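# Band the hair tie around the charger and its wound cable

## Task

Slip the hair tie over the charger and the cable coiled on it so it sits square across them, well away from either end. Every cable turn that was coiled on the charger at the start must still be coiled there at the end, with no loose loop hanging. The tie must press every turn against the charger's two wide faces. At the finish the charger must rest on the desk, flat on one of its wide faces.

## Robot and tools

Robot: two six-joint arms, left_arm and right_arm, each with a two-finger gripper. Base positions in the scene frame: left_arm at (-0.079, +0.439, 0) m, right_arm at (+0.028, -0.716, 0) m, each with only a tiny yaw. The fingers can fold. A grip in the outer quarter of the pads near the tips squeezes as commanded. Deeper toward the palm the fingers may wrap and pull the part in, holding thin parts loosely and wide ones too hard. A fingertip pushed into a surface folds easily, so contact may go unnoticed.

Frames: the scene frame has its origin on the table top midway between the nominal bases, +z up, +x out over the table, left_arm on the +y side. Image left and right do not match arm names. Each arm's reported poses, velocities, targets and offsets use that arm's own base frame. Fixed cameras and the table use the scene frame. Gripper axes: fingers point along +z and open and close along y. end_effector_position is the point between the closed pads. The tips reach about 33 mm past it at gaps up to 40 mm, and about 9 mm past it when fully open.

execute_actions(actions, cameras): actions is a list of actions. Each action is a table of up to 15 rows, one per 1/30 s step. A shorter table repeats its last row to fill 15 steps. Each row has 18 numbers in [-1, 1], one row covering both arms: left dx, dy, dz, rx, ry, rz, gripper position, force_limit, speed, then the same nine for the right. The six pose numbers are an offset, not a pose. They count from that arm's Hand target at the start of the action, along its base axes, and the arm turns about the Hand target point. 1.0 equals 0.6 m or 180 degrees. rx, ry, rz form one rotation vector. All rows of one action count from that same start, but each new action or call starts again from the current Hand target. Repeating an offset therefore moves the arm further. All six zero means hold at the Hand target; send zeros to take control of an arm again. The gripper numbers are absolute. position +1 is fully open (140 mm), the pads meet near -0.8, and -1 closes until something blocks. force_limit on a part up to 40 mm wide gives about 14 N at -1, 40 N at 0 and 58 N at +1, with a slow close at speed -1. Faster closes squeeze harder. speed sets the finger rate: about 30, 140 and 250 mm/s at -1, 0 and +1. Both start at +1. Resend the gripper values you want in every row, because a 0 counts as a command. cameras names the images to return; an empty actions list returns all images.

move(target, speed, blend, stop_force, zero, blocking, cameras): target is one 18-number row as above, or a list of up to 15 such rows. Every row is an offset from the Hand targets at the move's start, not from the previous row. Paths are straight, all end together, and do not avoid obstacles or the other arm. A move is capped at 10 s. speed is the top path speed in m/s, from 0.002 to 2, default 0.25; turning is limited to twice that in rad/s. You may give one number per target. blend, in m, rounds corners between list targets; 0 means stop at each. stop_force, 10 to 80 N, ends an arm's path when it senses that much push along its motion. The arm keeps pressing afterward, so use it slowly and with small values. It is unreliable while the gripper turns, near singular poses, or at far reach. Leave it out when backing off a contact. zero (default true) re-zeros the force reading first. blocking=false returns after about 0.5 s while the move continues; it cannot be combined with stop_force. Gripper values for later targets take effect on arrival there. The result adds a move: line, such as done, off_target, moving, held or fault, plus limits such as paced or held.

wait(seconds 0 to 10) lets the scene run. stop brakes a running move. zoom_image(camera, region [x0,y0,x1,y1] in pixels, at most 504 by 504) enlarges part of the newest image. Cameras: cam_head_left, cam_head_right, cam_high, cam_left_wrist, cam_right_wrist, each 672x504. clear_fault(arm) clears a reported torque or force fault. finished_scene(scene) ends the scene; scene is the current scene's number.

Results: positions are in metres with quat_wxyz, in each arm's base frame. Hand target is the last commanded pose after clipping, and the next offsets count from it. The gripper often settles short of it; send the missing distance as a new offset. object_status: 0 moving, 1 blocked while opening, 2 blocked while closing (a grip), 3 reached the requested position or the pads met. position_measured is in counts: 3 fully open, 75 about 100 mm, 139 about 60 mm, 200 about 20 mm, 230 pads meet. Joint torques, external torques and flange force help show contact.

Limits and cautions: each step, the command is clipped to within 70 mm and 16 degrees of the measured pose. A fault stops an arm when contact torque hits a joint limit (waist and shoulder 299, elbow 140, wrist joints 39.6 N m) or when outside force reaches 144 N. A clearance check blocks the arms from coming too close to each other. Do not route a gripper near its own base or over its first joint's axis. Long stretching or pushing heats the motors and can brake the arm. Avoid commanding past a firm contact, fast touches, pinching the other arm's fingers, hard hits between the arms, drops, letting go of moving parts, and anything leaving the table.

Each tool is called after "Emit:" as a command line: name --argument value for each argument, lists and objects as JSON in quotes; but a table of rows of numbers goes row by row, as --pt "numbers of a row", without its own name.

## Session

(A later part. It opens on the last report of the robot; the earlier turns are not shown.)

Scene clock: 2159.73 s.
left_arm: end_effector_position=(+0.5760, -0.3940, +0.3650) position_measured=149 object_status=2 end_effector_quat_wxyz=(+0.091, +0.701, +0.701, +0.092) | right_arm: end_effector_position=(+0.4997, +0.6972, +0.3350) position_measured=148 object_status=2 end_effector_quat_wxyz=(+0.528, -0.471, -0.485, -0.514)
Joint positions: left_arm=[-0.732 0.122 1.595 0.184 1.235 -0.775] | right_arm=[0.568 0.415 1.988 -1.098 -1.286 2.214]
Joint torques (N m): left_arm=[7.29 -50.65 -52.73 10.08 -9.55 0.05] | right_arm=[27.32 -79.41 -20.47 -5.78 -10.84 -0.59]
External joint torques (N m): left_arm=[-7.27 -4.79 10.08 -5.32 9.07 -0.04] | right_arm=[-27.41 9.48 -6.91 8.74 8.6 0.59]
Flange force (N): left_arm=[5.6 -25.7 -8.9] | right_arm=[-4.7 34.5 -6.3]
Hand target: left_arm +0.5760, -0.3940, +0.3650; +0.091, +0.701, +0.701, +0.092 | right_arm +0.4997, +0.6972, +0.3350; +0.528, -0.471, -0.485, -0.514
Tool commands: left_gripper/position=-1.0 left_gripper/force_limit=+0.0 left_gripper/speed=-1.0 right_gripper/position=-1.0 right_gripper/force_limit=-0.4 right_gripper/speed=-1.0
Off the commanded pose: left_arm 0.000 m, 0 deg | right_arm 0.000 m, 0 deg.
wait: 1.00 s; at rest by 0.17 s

Emit:
move --pt "0 0 0 0 0 0 -1 0 -1 0.0022 0 0 0 0 0 -1 -0.4 -1" --speed 0.02

Scene clock: 2168.23 s.
left_arm: end_effector_position=(+0.5761, -0.3940, +0.3650) position_measured=149 object_status=2 end_effector_quat_wxyz=(+0.091, +0.701, +0.701, +0.092) | right_arm: end_effector_position=(+0.5009, +0.6973, +0.3351) position_measured=148 object_status=2 end_effector_quat_wxyz=(+0.528, -0.470, -0.485, -0.514)
Joint positions: left_arm=[-0.732 0.122 1.595 0.184 1.235 -0.775] | right_arm=[0.567 0.416 1.986 -1.1 -1.286 2.215]
Joint torques (N m): left_arm=[-1.39 -54.94 -48.56 5.43 -5.81 0.27] | right_arm=[13.59 -74.58 -25.72 -0.55 -5.83 -0.49]
External joint torques (N m): left_arm=[1.41 -0.39 5.96 -0.68 5.33 -0.25] | right_arm=[-13.62 4.91 -1.55 3.5 3.61 0.49]
Flange force (N): left_arm=[6.8 -7.4 -2.2] | right_arm=[-3.0 15.3 -6.7]
Hand target: left_arm +0.5760, -0.3940, +0.3650; +0.091, +0.701, +0.701, +0.092 | right_arm +0.5010, +0.6972, +0.3350; +0.528, -0.471, -0.485, -0.514
Off the commanded pose: left_arm 0.000 m, 0 deg | right_arm 0.000 m, 0 deg.
move: done

Emit:
move --pt "0 0 0 0 0 0 -1 0 -1 0.0015 0 0 0 0 0 -1 -0.4 -1" --pt "0 0 0 0 0 0 0.3 0 -1 0.0015 0 0 0 0 0 -1 -0.4 -1" --speed 0.02 --cameras '["all"]'

Scene clock: 2172.93 s.
left_arm: end_effector_position=(+0.5760, -0.3940, +0.3650) position_measured=91 object_status=0 end_effector_quat_wxyz=(+0.091, +0.701, +0.701, +0.092) | right_arm: end_effector_position=(+0.5020, +0.6972, +0.3350) position_measured=148 object_status=2 end_effector_quat_wxyz=(+0.528, -0.471, -0.485, -0.514)
Joint positions: left_arm=[-0.732 0.122 1.595 0.184 1.235 -0.775] | right_arm=[0.566 0.417 1.985 -1.1 -1.287 2.216]
Joint torques (N m): left_arm=[-1.49 -57.15 -41.13 4.73 -0.22 0.37] | right_arm=[-1.91 -73.93 -28.34 3.98 -3.33 -0.34]
External joint torques (N m): left_arm=[1.5 1.28 -1.66 0.05 -0.26 -0.36] | right_arm=[1.91 3.67 0.87 -1 1.09 0.34]
Flange force (N): left_arm=[-1.7 5.4 -0.3] | right_arm=[-3.6 1.6 3.9]
Hand target: left_arm +0.5760, -0.3940, +0.3650; +0.091, +0.701, +0.701, +0.092 | right_arm +0.5019, +0.6972, +0.3350; +0.528, -0.471, -0.485, -0.514
Off the commanded pose: left_arm 0.000 m, 0 deg | right_arm 0.000 m, 0 deg.
move: done

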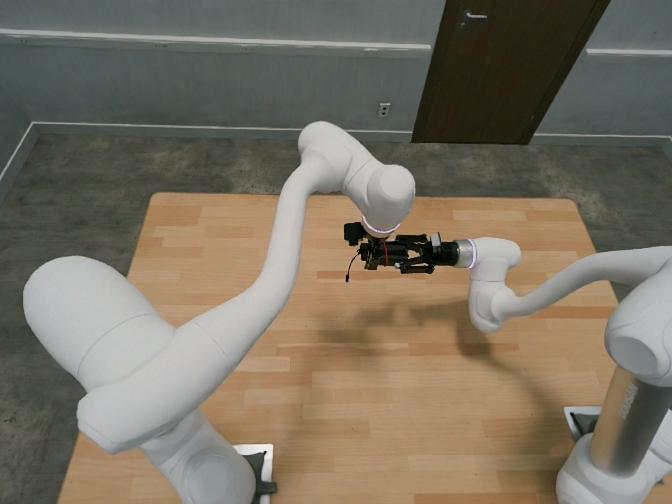

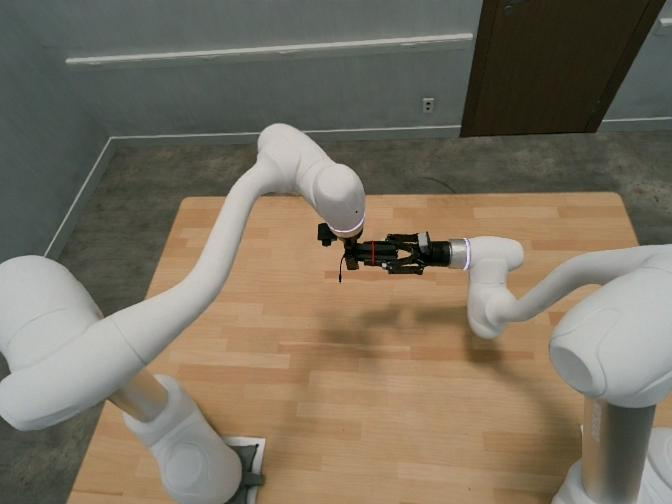

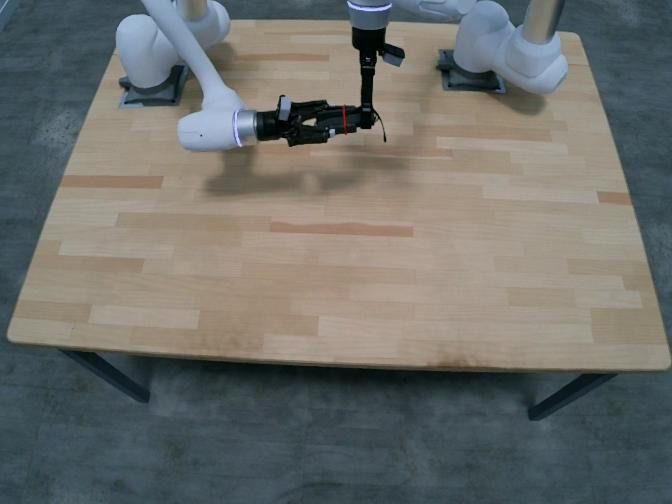

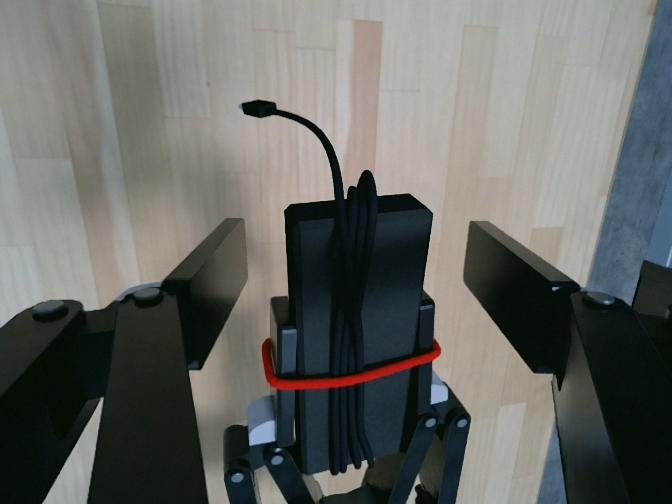

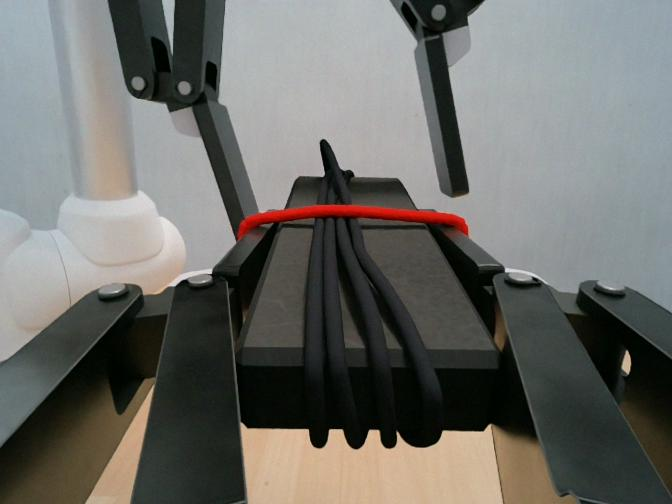

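Emit:
move --pt "-0.06 0 0.224 0 0 0 0.43 0 0 0 0 0 0 0 0 -1 -0.4 -1" --pt "-0.06 0.25 0.28 0 0 0 0.43 0 0 0 0 0 0 0 0 -1 -0.4 -1" --speed 0.2 --blend '[0.03,0]' --cameras '["all"]'

Scene clock: 2271.80 s.
left_arm: end_effector_position=(+0.5400, -0.2440, +0.5329) position_measured=75 object_status=3 end_effector_quat_wxyz=(+0.091, +0.701, +0.701, +0.092) | right_arm: end_effector_position=(+0.5019, +0.6972, +0.3350) position_measured=148 object_status=2 end_effector_quat_wxyz=(+0.528, -0.471, -0.485, -0.514)
Joint positions: left_arm=[-0.56 -0.061 1.483 0.138 1.499 -0.554] | right_arm=[0.566 0.417 1.985 -1.1 -1.287 2.216]
Joint torques (N m): left_arm=[-1.36 -38.51 -41.02 4.64 -0.34 0.3] | right_arm=[-2.08 -73.97 -28.36 4 -3.32 -0.3]
External joint torques (N m): left_arm=[1.42 2.07 -1.57 0.06 -0.25 -0.28] | right_arm=[2.07 3.99 1.01 -1.03 1.09 0.3]
Flange force (N): left_arm=[-0.8 6.8 -1.5] | right_arm=[-4.2 1.5 4.1]
Hand target: left_arm +0.5400, -0.2440, +0.5330; +0.091, +0.701, +0.701, +0.092 | right_arm +0.5019, +0.6972, +0.3350; +0.528, -0.471, -0.485, -0.514
Off the commanded pose: left_arm 0.000 m, 0 deg | right_arm 0.000 m, 0 deg.
move: done

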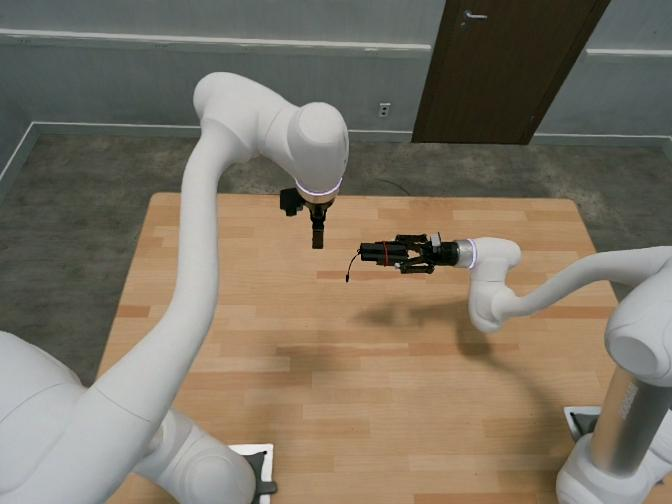

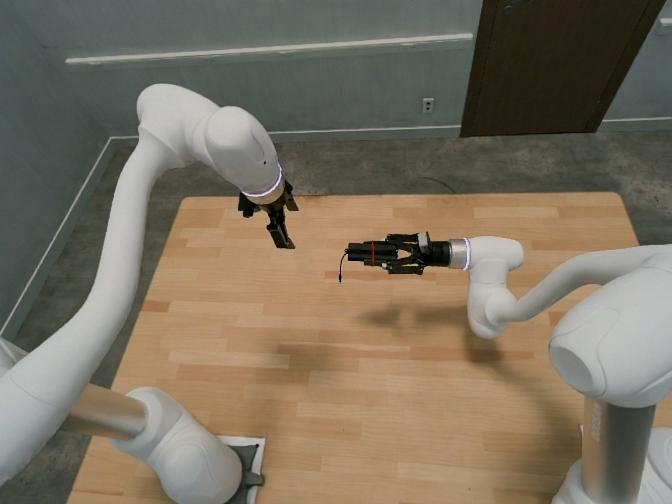

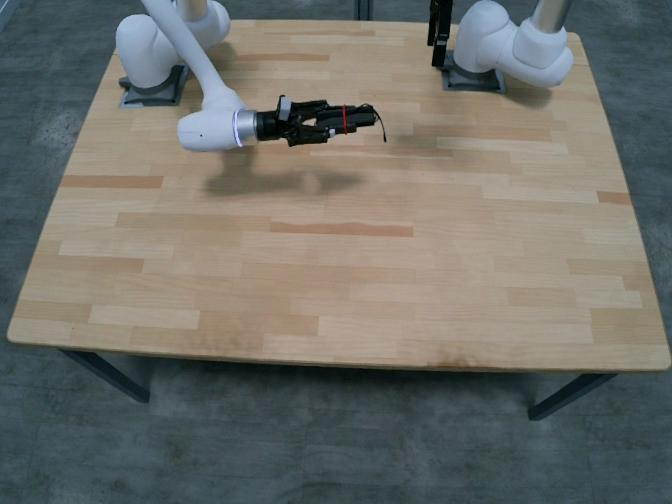

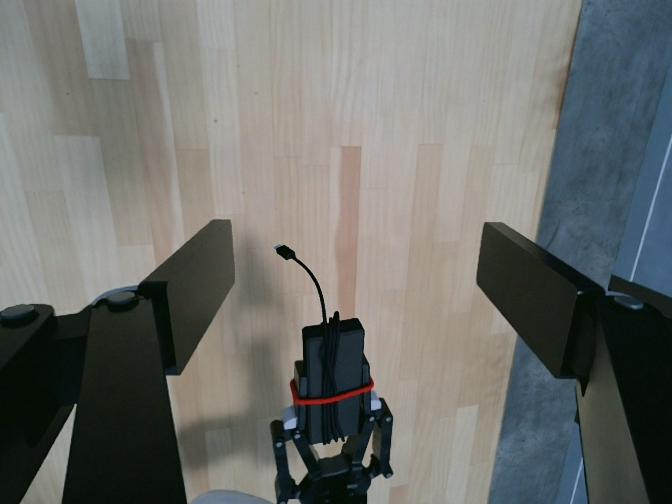

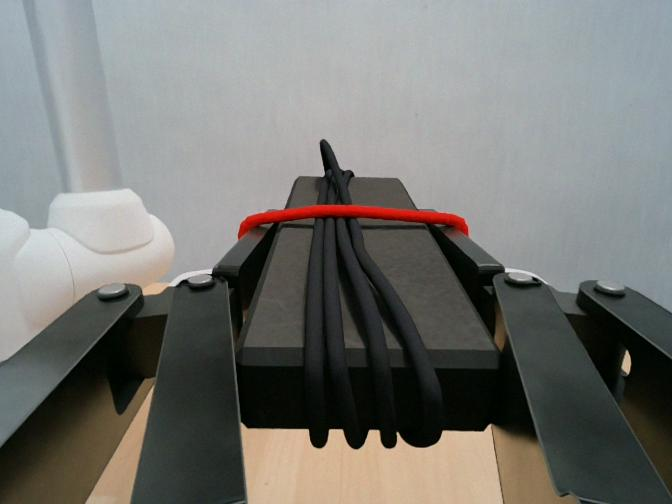

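Emit:
zoom_image --camera "cam_left_wrist" --region '[240, 230, 420, 470]'

Scaled by 2.100.

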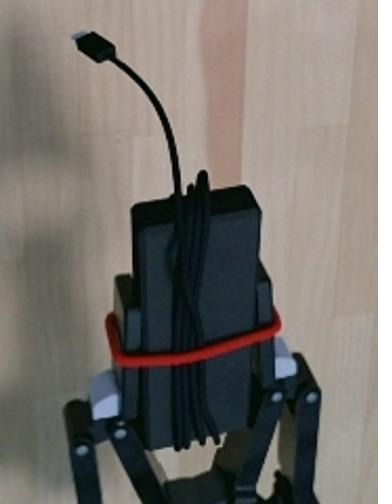

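Emit:
move --pt "0.1667 -0.01 -0.2967 -0.3011 -0.3031 -0.4288 0.43 0 0 0 0 0 0 0 0 -1 -0.4 -1" --speed 0.25 --cameras '["all"]'

Scene clock: 2307.00 s.
left_arm: end_effector_position=(+0.6400, -0.2500, +0.3550) position_measured=75 object_status=3 end_effector_quat_wxyz=(+0.676, +0.737, +0.003, +0.003) | right_arm: end_effector_position=(+0.5019, +0.6972, +0.3350) position_measured=148 object_status=2 end_effector_quat_wxyz=(+0.528, -0.471, -0.485, -0.514)
Joint positions: left_arm=[0.073 0.342 1.912 -1.462 1.566 2.257] | right_arm=[0.566 0.417 1.985 -1.1 -1.287 2.216]
Joint torques (N m): left_arm=[-0.78 -67.62 -28.82 -1.83 1.91 0.37] | right_arm=[-2.04 -74.16 -28.32 3.96 -3.29 -0.28]
External joint torques (N m): left_arm=[0.73 2.6 -1.22 0.05 -0.16 -0.33] | right_arm=[2.07 4.13 1.08 -1 1.06 0.28]
Flange force (N): left_arm=[5.9 -1.5 -1.5] | right_arm=[-4.5 1.5 4.1]
Hand target: left_arm +0.6400, -0.2500, +0.3550; +0.676, +0.737, +0.003, +0.003 | right_arm +0.5019, +0.6972, +0.3350; +0.528, -0.471, -0.485, -0.514
Off the commanded pose: left_arm 0.000 m, 0 deg | right_arm 0.000 m, 0 deg.
move: done

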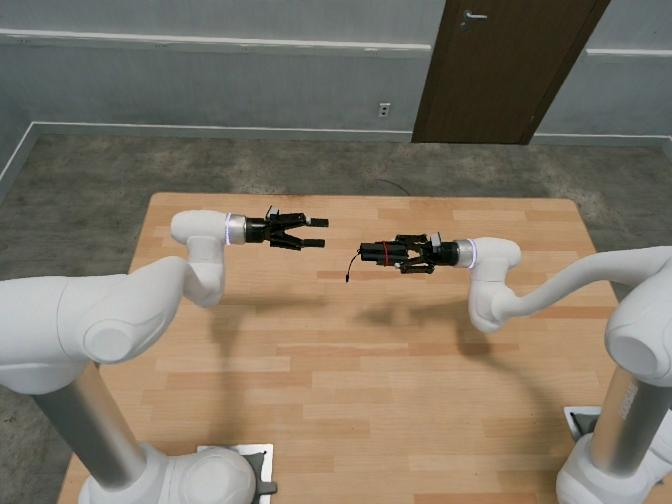

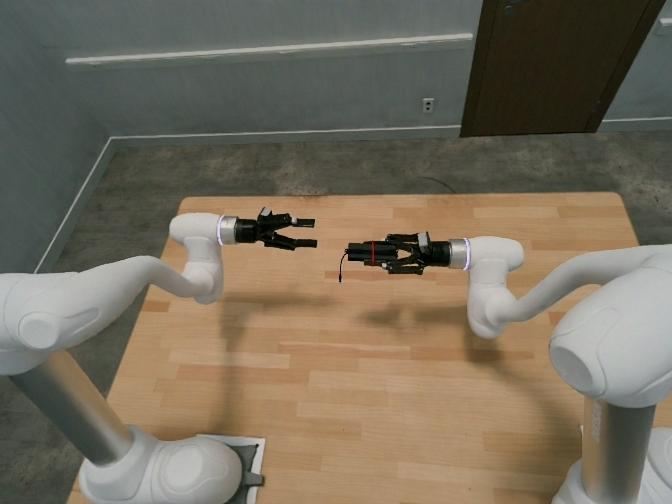

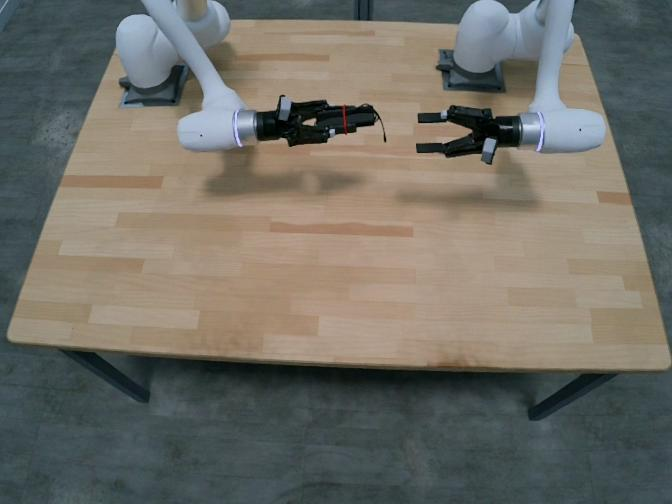

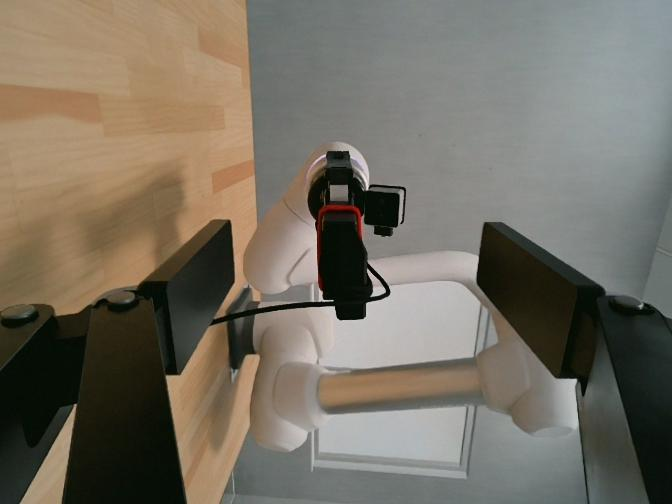

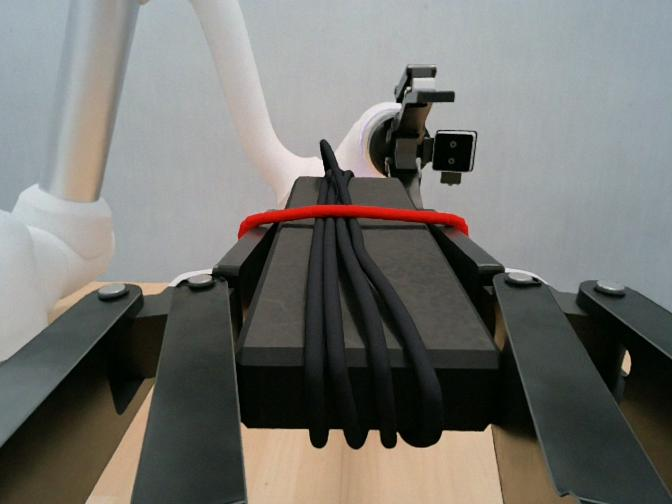

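Emit:
zoom_image --camera "cam_left_wrist" --region '[210, 130, 430, 340]'

Emit:
zoom_image --camera "cam_high" --region '[260, 70, 500, 180]'

Scaled by 2.291.

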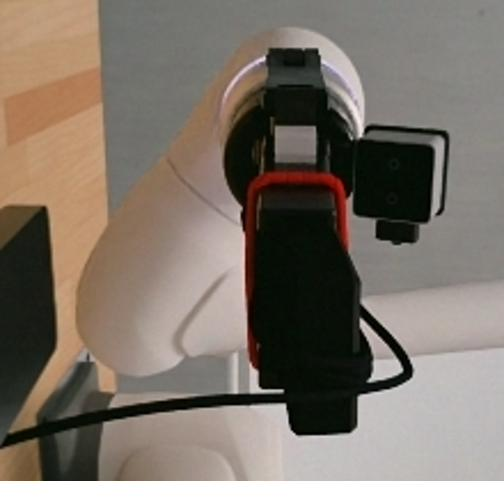

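Scaled by 2.100.

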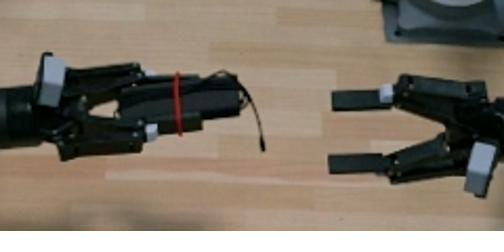

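Emit:
move --pt "0.0027 -0.3105 -0.0313 0 0 0 0.43 0 0 0 0 0 0 0 0 -1 -0.4 -1" --speed 0.12 --cameras '["all"]'

Emit:
zoom_image --camera "cam_high" --region '[260, 70, 460, 180]'

Scene clock: 2327.07 s.
left_arm: end_effector_position=(+0.6417, -0.4363, +0.3362) position_measured=75 object_status=3 end_effector_quat_wxyz=(+0.676, +0.737, +0.003, +0.003) | right_arm: end_effector_position=(+0.5019, +0.6972, +0.3350) position_measured=148 object_status=2 end_effector_quat_wxyz=(+0.528, -0.471, -0.485, -0.514)
Joint positions: left_arm=[-0.216 0.369 1.915 -1.652 1.344 2.284] | right_arm=[0.566 0.417 1.985 -1.1 -1.287 2.216]
Joint torques (N m): left_arm=[-1.18 -69.3 -28.69 -2.55 1.88 0.31] | right_arm=[-2.04 -73.94 -28.31 3.97 -3.27 -0.32]
External joint torques (N m): left_arm=[1.11 1.62 -1.25 0.25 -0.07 -0.26] | right_arm=[2.14 3.9 1.05 -1.01 1.03 0.31]
Flange force (N): left_arm=[5.2 -0.5 -1.0] | right_arm=[-4.1 1.3 4.0]
Hand target: left_arm +0.6417, -0.4363, +0.3362; +0.676, +0.737, +0.003, +0.003 | right_arm +0.5019, +0.6972, +0.3350; +0.528, -0.471, -0.485, -0.514
Off the commanded pose: left_arm 0.000 m, 0 deg | right_arm 0.000 m, 0 deg.
move: done

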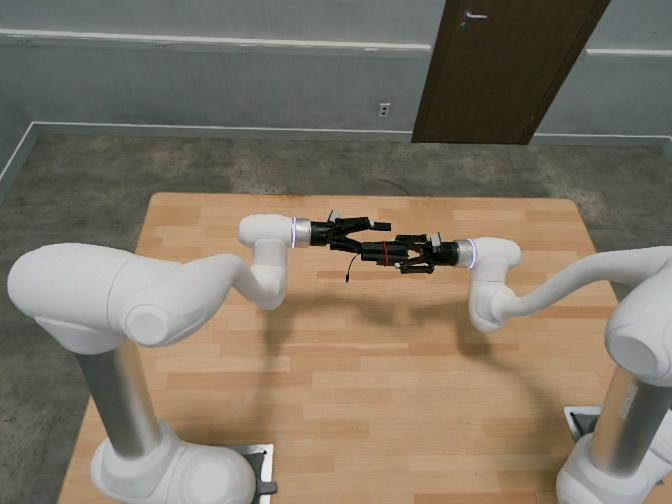

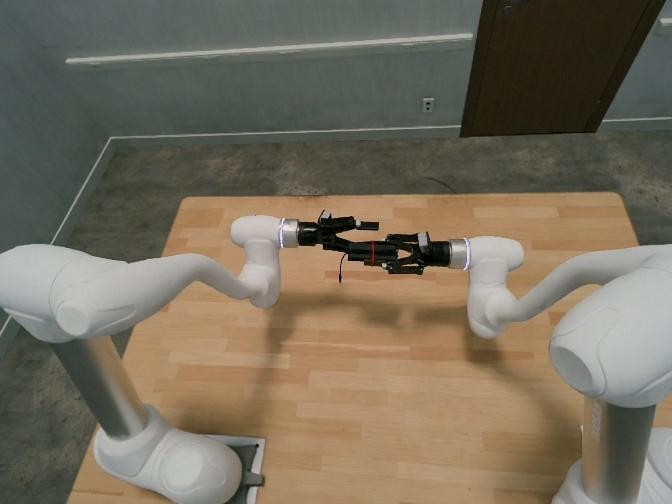

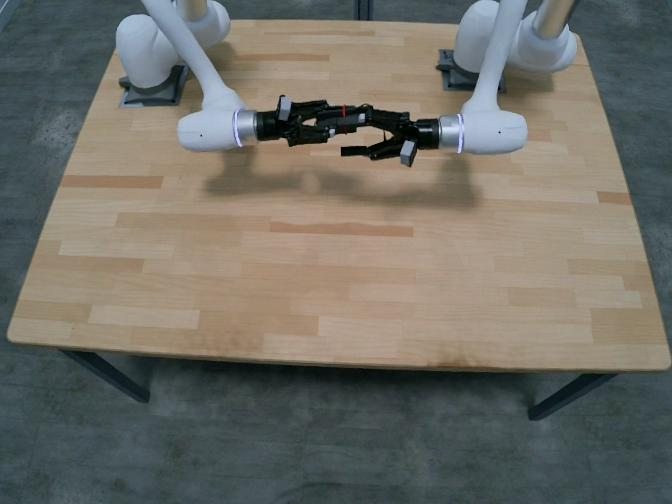

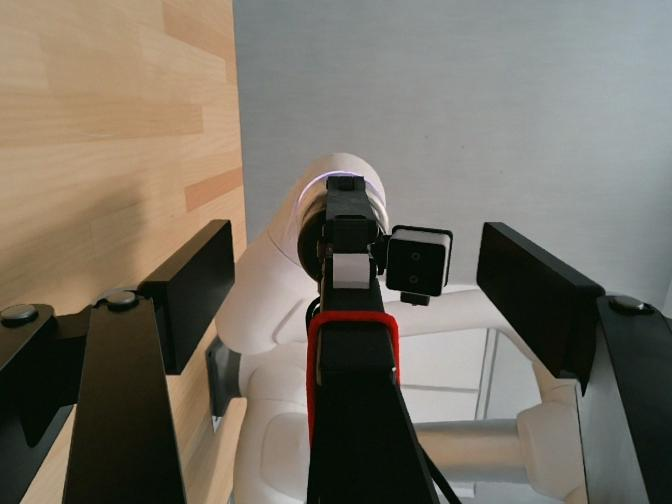

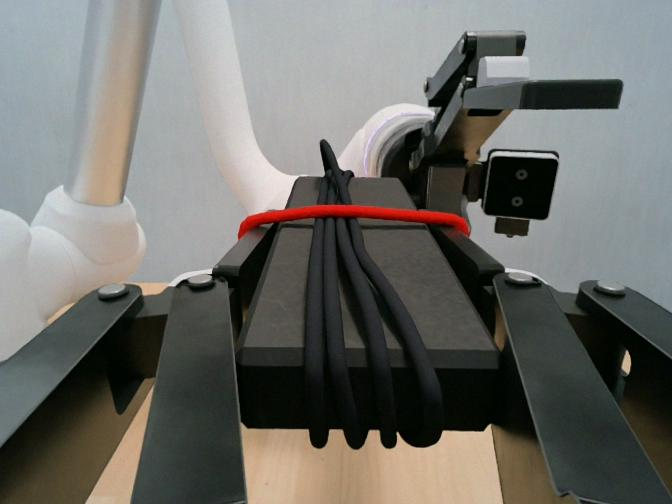

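Scaled by 2.520.

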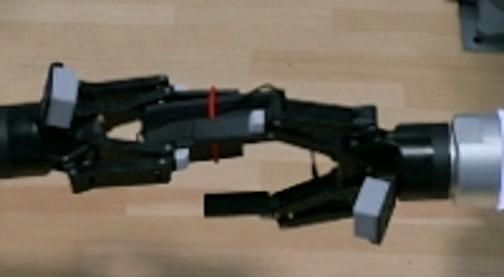

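Emit:
move --pt "0 0.02 0.0017 0 0 0 0.43 0 0 0 0 0 0 0 0 -1 -0.4 -1" --pt "-0.1033 0.02 0.0017 0 0 0 0.43 0 0 0 0 0 0 0 0 -1 -0.4 -1" --speed 0.08 --cameras '["all"]'

Emit:
zoom_image --camera "cam_high" --region '[260, 70, 460, 180]'

Emit:
zoom_image --camera "cam_head_right" --region '[280, 200, 480, 310]'

Scene clock: 2340.47 s.
left_arm: end_effector_position=(+0.5797, -0.4243, +0.3372) position_measured=75 object_status=3 end_effector_quat_wxyz=(+0.676, +0.737, +0.003, +0.003) | right_arm: end_effector_position=(+0.5019, +0.6972, +0.3350) position_measured=148 object_status=2 end_effector_quat_wxyz=(+0.528, -0.471, -0.485, -0.514)
Joint positions: left_arm=[-0.219 0.286 2.036 -1.663 1.346 2.322] | right_arm=[0.566 0.417 1.985 -1.1 -1.287 2.216]
Joint torques (N m): left_arm=[-1.27 -60.06 -27.82 -2.44 2.06 0.39] | right_arm=[-2.13 -74.16 -28.32 3.95 -3.27 -0.27]
External joint torques (N m): left_arm=[1.3 1.86 -0.95 0.18 -0.18 -0.34] | right_arm=[2.08 4.24 1.06 -1 1.04 0.27]
Flange force (N): left_arm=[4.9 -1.0 -1.4] | right_arm=[-4.7 1.6 4.1]
Hand target: left_arm +0.5797, -0.4243, +0.3372; +0.676, +0.737, +0.003, +0.003 | right_arm +0.5019, +0.6972, +0.3350; +0.528, -0.471, -0.485, -0.514
Off the commanded pose: left_arm 0.000 m, 0 deg | right_arm 0.000 m, 0 deg.
move: done

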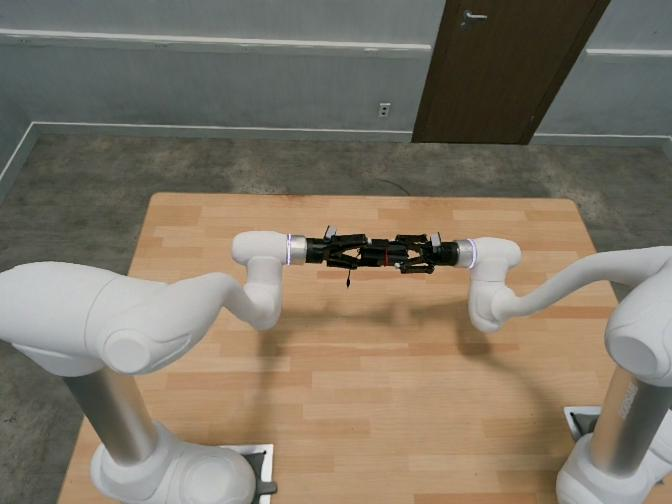

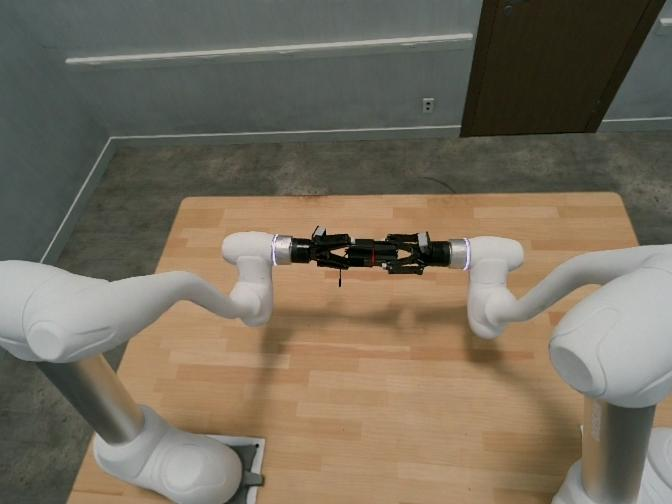

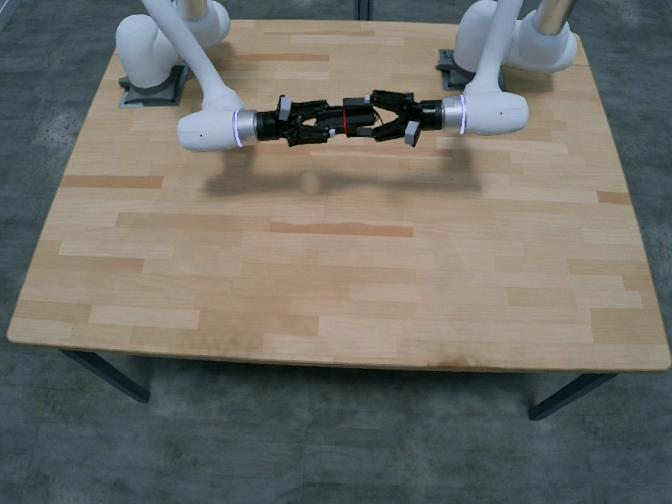

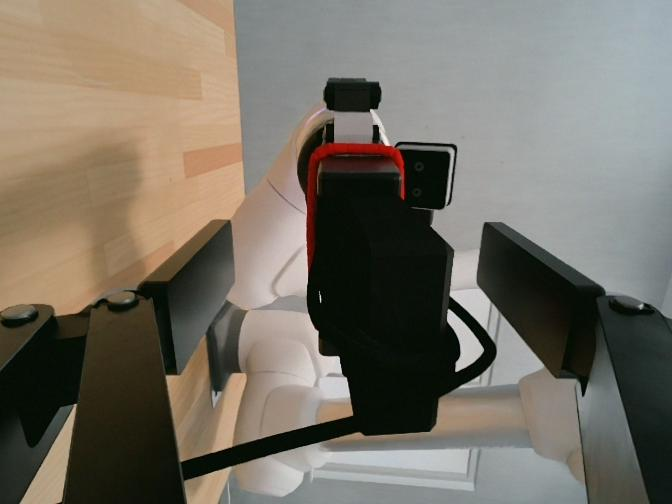

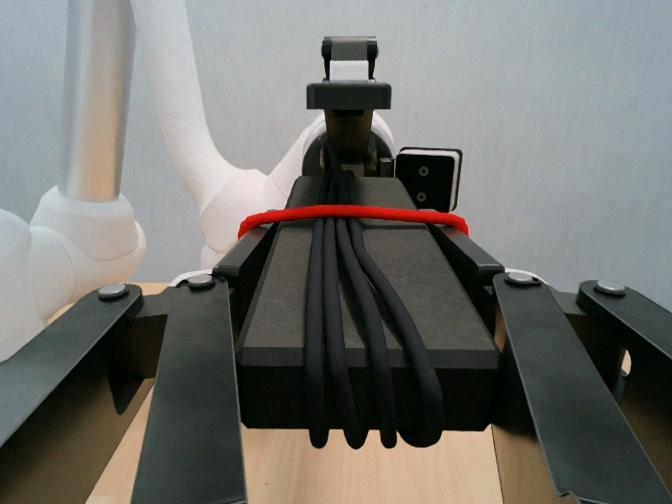

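Scaled by 2.520.

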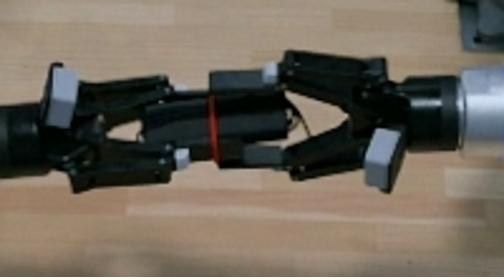

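Scaled by 2.520.

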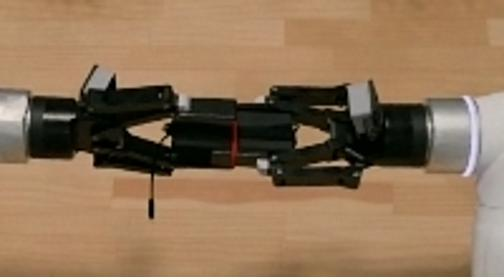

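Emit:
move --pt "0 0 0 0 0 0 -1 0 -1 0 0 0 0 0 0 -1 -0.4 -1" --speed 0.08 --cameras '["all"]'

Emit:
wait --seconds 1.5 --cameras '["cam_left_wrist","cam_right_wrist","cam_high"]'

Emit:
zoom_image --camera "cam_high" --region '[260, 70, 460, 180]'

Emit:
zoom_image --camera "cam_right_wrist" --region '[200, 100, 500, 300]'

Scene clock: 2350.77 s.
left_arm: end_effector_position=(+0.5797, -0.4243, +0.3373) position_measured=182 object_status=2 end_effector_quat_wxyz=(+0.676, +0.737, +0.003, +0.003) | right_arm: end_effector_position=(+0.5019, +0.6972, +0.3350) position_measured=148 object_status=2 end_effector_quat_wxyz=(+0.528, -0.471, -0.485, -0.514)
Joint positions: left_arm=[-0.219 0.285 2.036 -1.663 1.346 2.322] | right_arm=[0.566 0.417 1.985 -1.1 -1.287 2.216]
Joint torques (N m): left_arm=[0.27 -51.39 -22.65 0.12 -1.23 0.66] | right_arm=[-0.58 -85.68 -34.35 6.27 -7.83 -0.03]
External joint torques (N m): left_arm=[-0.17 -6.98 -6.12 -2.37 3.13 -0.61] | right_arm=[0.74 15.96 7.27 -3.34 5.61 0.03]
Flange force (N): left_arm=[2.4 12.3 -1.5] | right_arm=[-18.6 4.9 4.3]
Hand target: left_arm +0.5797, -0.4243, +0.3372; +0.676, +0.737, +0.003, +0.003 | right_arm +0.5019, +0.6972, +0.3350; +0.528, -0.471, -0.485, -0.514
Off the commanded pose: left_arm 0.000 m, 0 deg | right_arm 0.000 m, 0 deg.
move: done

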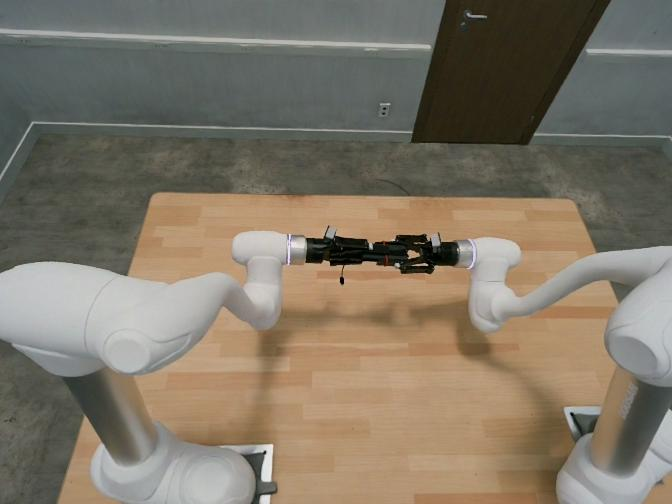

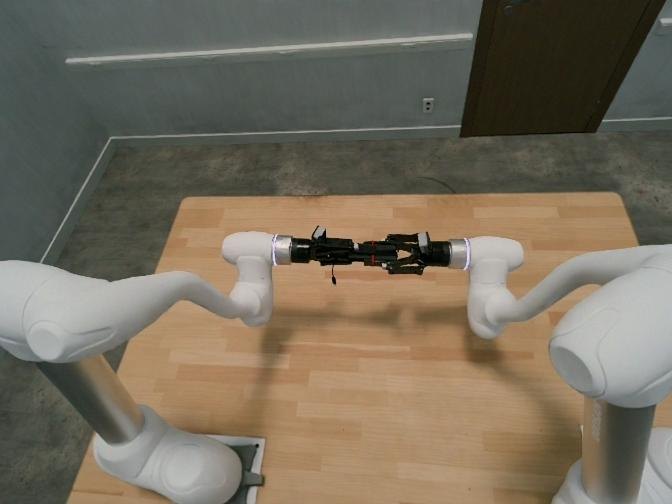

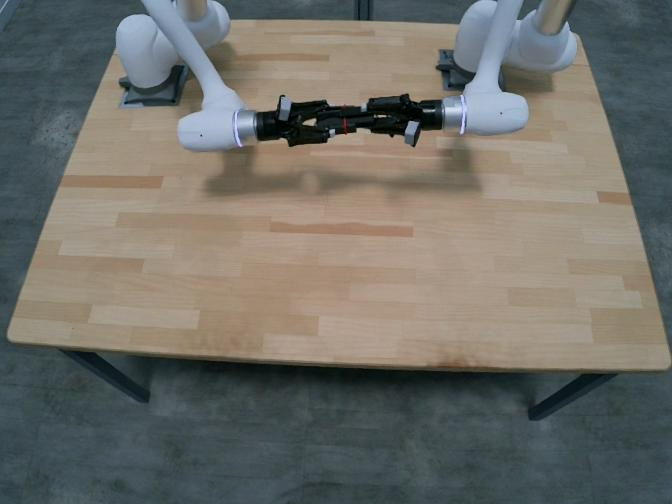

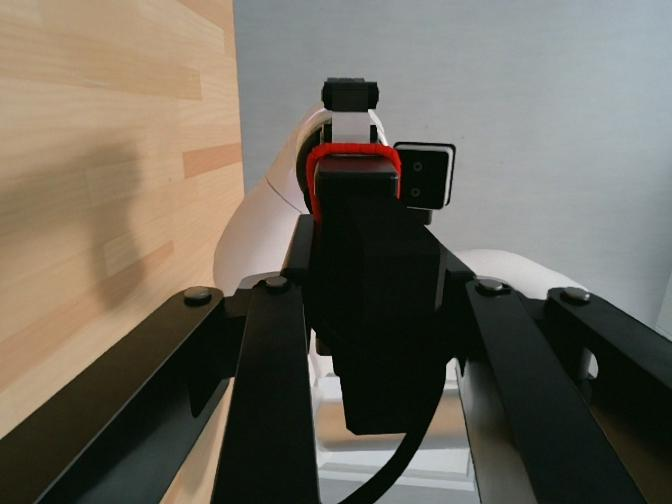

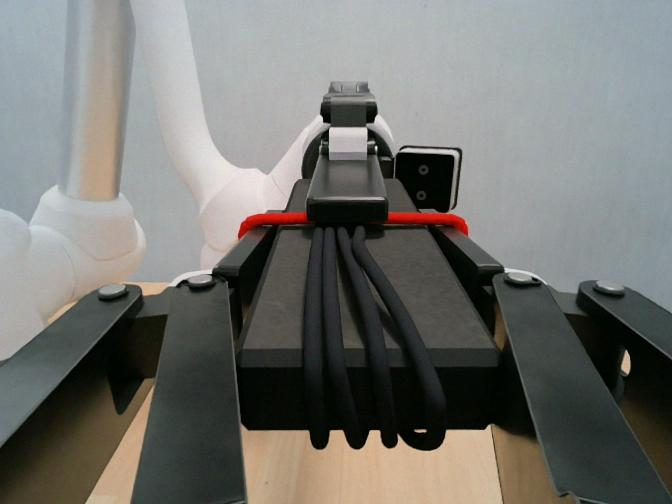

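Scene clock: 2352.27 s.
left_arm: end_effector_position=(+0.5797, -0.4243, +0.3372) position_measured=182 object_status=2 end_effector_quat_wxyz=(+0.676, +0.737, +0.003, +0.003) | right_arm: end_effector_position=(+0.5019, +0.6972, +0.3351) position_measured=148 object_status=2 end_effector_quat_wxyz=(+0.528, -0.471, -0.485, -0.514)
Joint positions: left_arm=[-0.219 0.285 2.036 -1.663 1.346 2.322] | right_arm=[0.566 0.417 1.985 -1.1 -1.287 2.216]
Joint torques (N m): left_arm=[-0.78 -50.49 -22.02 0.44 -1.39 0.6] | right_arm=[-0.32 -86.11 -35.14 6.46 -7.93 -0.02]
External joint torques (N m): left_arm=[0.91 -7.76 -6.73 -2.7 3.29 -0.55] | right_arm=[0.38 16.18 7.69 -3.48 5.7 0.02]
Flange force (N): left_arm=[2.8 13.3 -3.2] | right_arm=[-18.9 4.8 3.4]
Hand target: left_arm +0.5797, -0.4243, +0.3372; +0.676, +0.737, +0.003, +0.003 | right_arm +0.5019, +0.6972, +0.3350; +0.528, -0.471, -0.485, -0.514
Tool commands: left_gripper/position=-1.0 left_gripper/force_limit=+0.0 left_gripper/speed=-1.0 right_gripper/position=-1.0 right_gripper/force_limit=-0.4 right_gripper/speed=-1.0
Off the commanded pose: left_arm 0.000 m, 0 deg | right_arm 0.000 m, 0 deg.
wait: 1.50 s; at rest by 0.17 s
Images, in order (width x height): cam_high 672x504, cam_left_wrist 672x504, cam_right_wrist 672x504.

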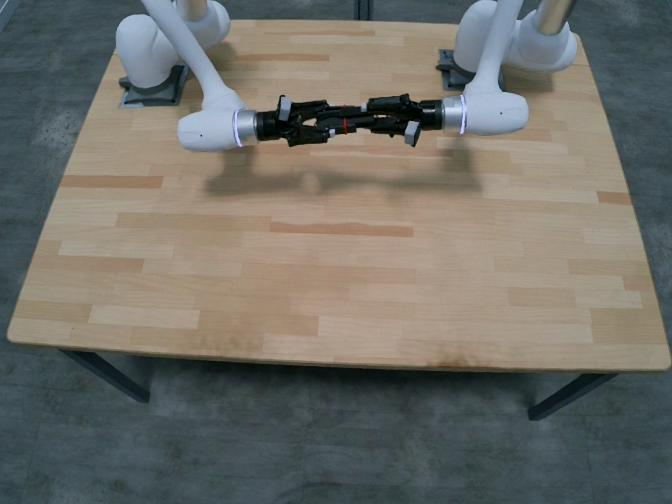

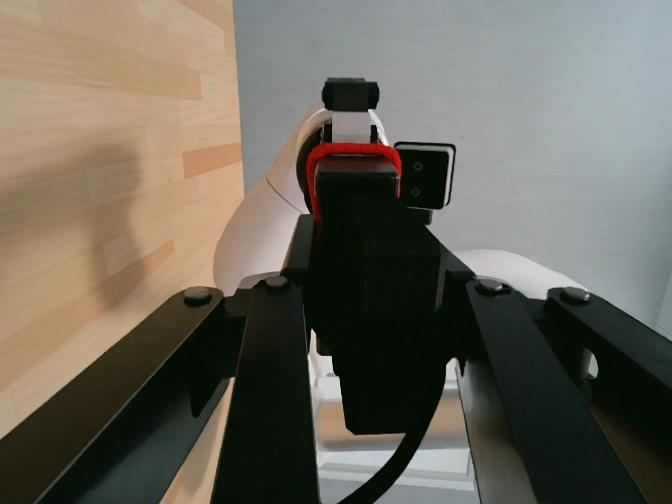

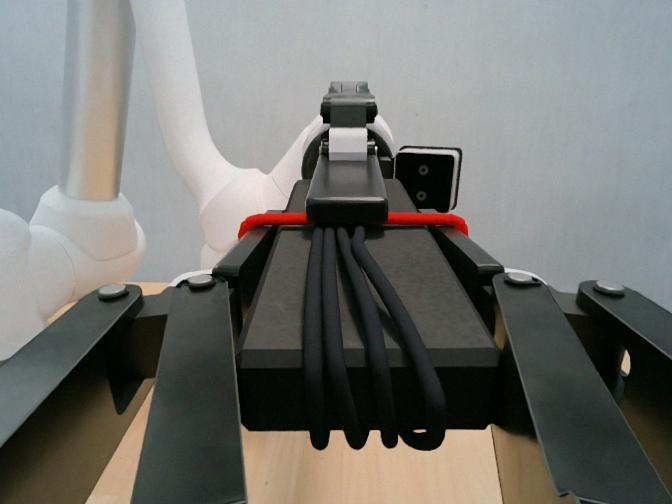

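Scaled by 2.520.

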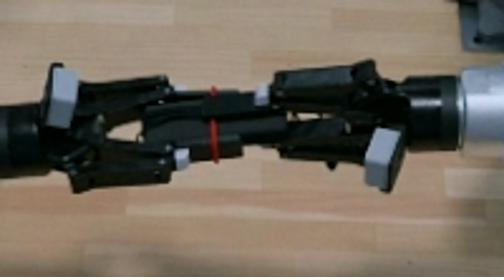

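Scaled by 1.680.

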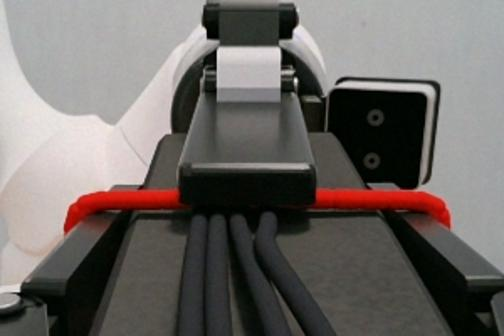

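Emit:
move --pt "0 0 0 0 0 0 -1 0 -1 0 0 0 0 0 0 -0.09 -0.4 -1" --speed 0.08 --cameras '["cam_right_wrist","cam_high"]'

Emit:
zoom_image --camera "cam_right_wrist" --region '[200, 100, 500, 300]'

Scene clock: 2358.43 s.
left_arm: end_effector_position=(+0.5797, -0.4243, +0.3371) position_measured=182 object_status=2 end_effector_quat_wxyz=(+0.676, +0.737, +0.003, +0.003) | right_arm: end_effector_position=(+0.5019, +0.6972, +0.3351) position_measured=140 object_status=3 end_effector_quat_wxyz=(+0.528, -0.471, -0.485, -0.514)
Joint positions: left_arm=[-0.219 0.286 2.036 -1.663 1.346 2.322] | right_arm=[0.566 0.417 1.985 -1.1 -1.287 2.216]
Joint torques (N m): left_arm=[-1.57 -63.17 -30.14 -3.82 3.25 0.47] | right_arm=[-1.59 -70.06 -25.78 2.98 -2.06 -0.21]
External joint torques (N m): left_arm=[1.62 4.86 1.35 1.53 -1.35 -0.42] | right_arm=[1.58 0.31 -1.56 -0.03 -0.17 0.21]
Flange force (N): left_arm=[5.0 -5.3 -1.7] | right_arm=[0.2 1.8 3.9]
Hand target: left_arm +0.5797, -0.4243, +0.3372; +0.676, +0.737, +0.003, +0.003 | right_arm +0.5019, +0.6972, +0.3350; +0.528, -0.471, -0.485, -0.514
Off the commanded pose: left_arm 0.000 m, 0 deg | right_arm 0.000 m, 0 deg.
move: done
Images, in order (width x height): cam_high 672x504, cam_right_wrist 672x504.

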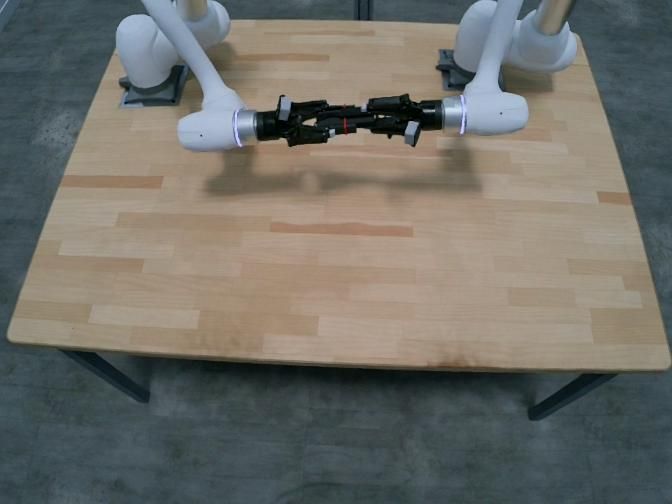

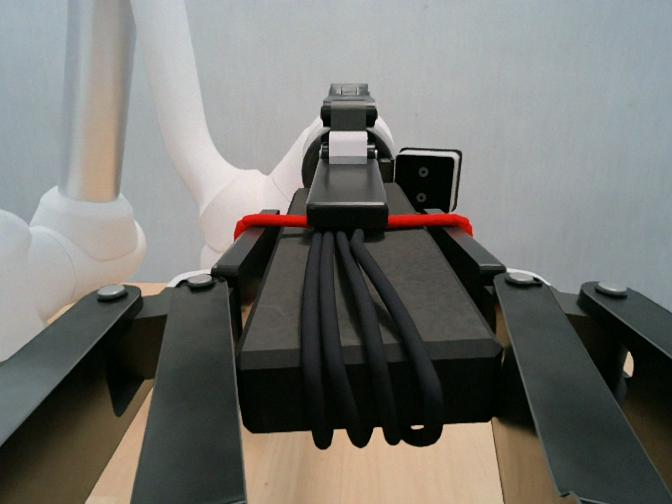

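Scaled by 1.680.

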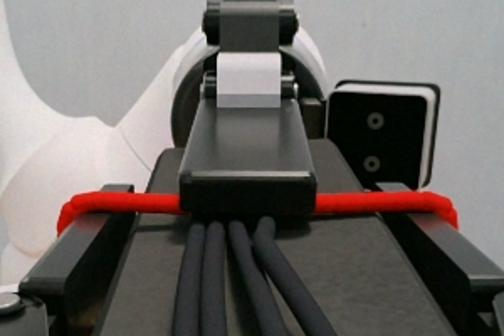

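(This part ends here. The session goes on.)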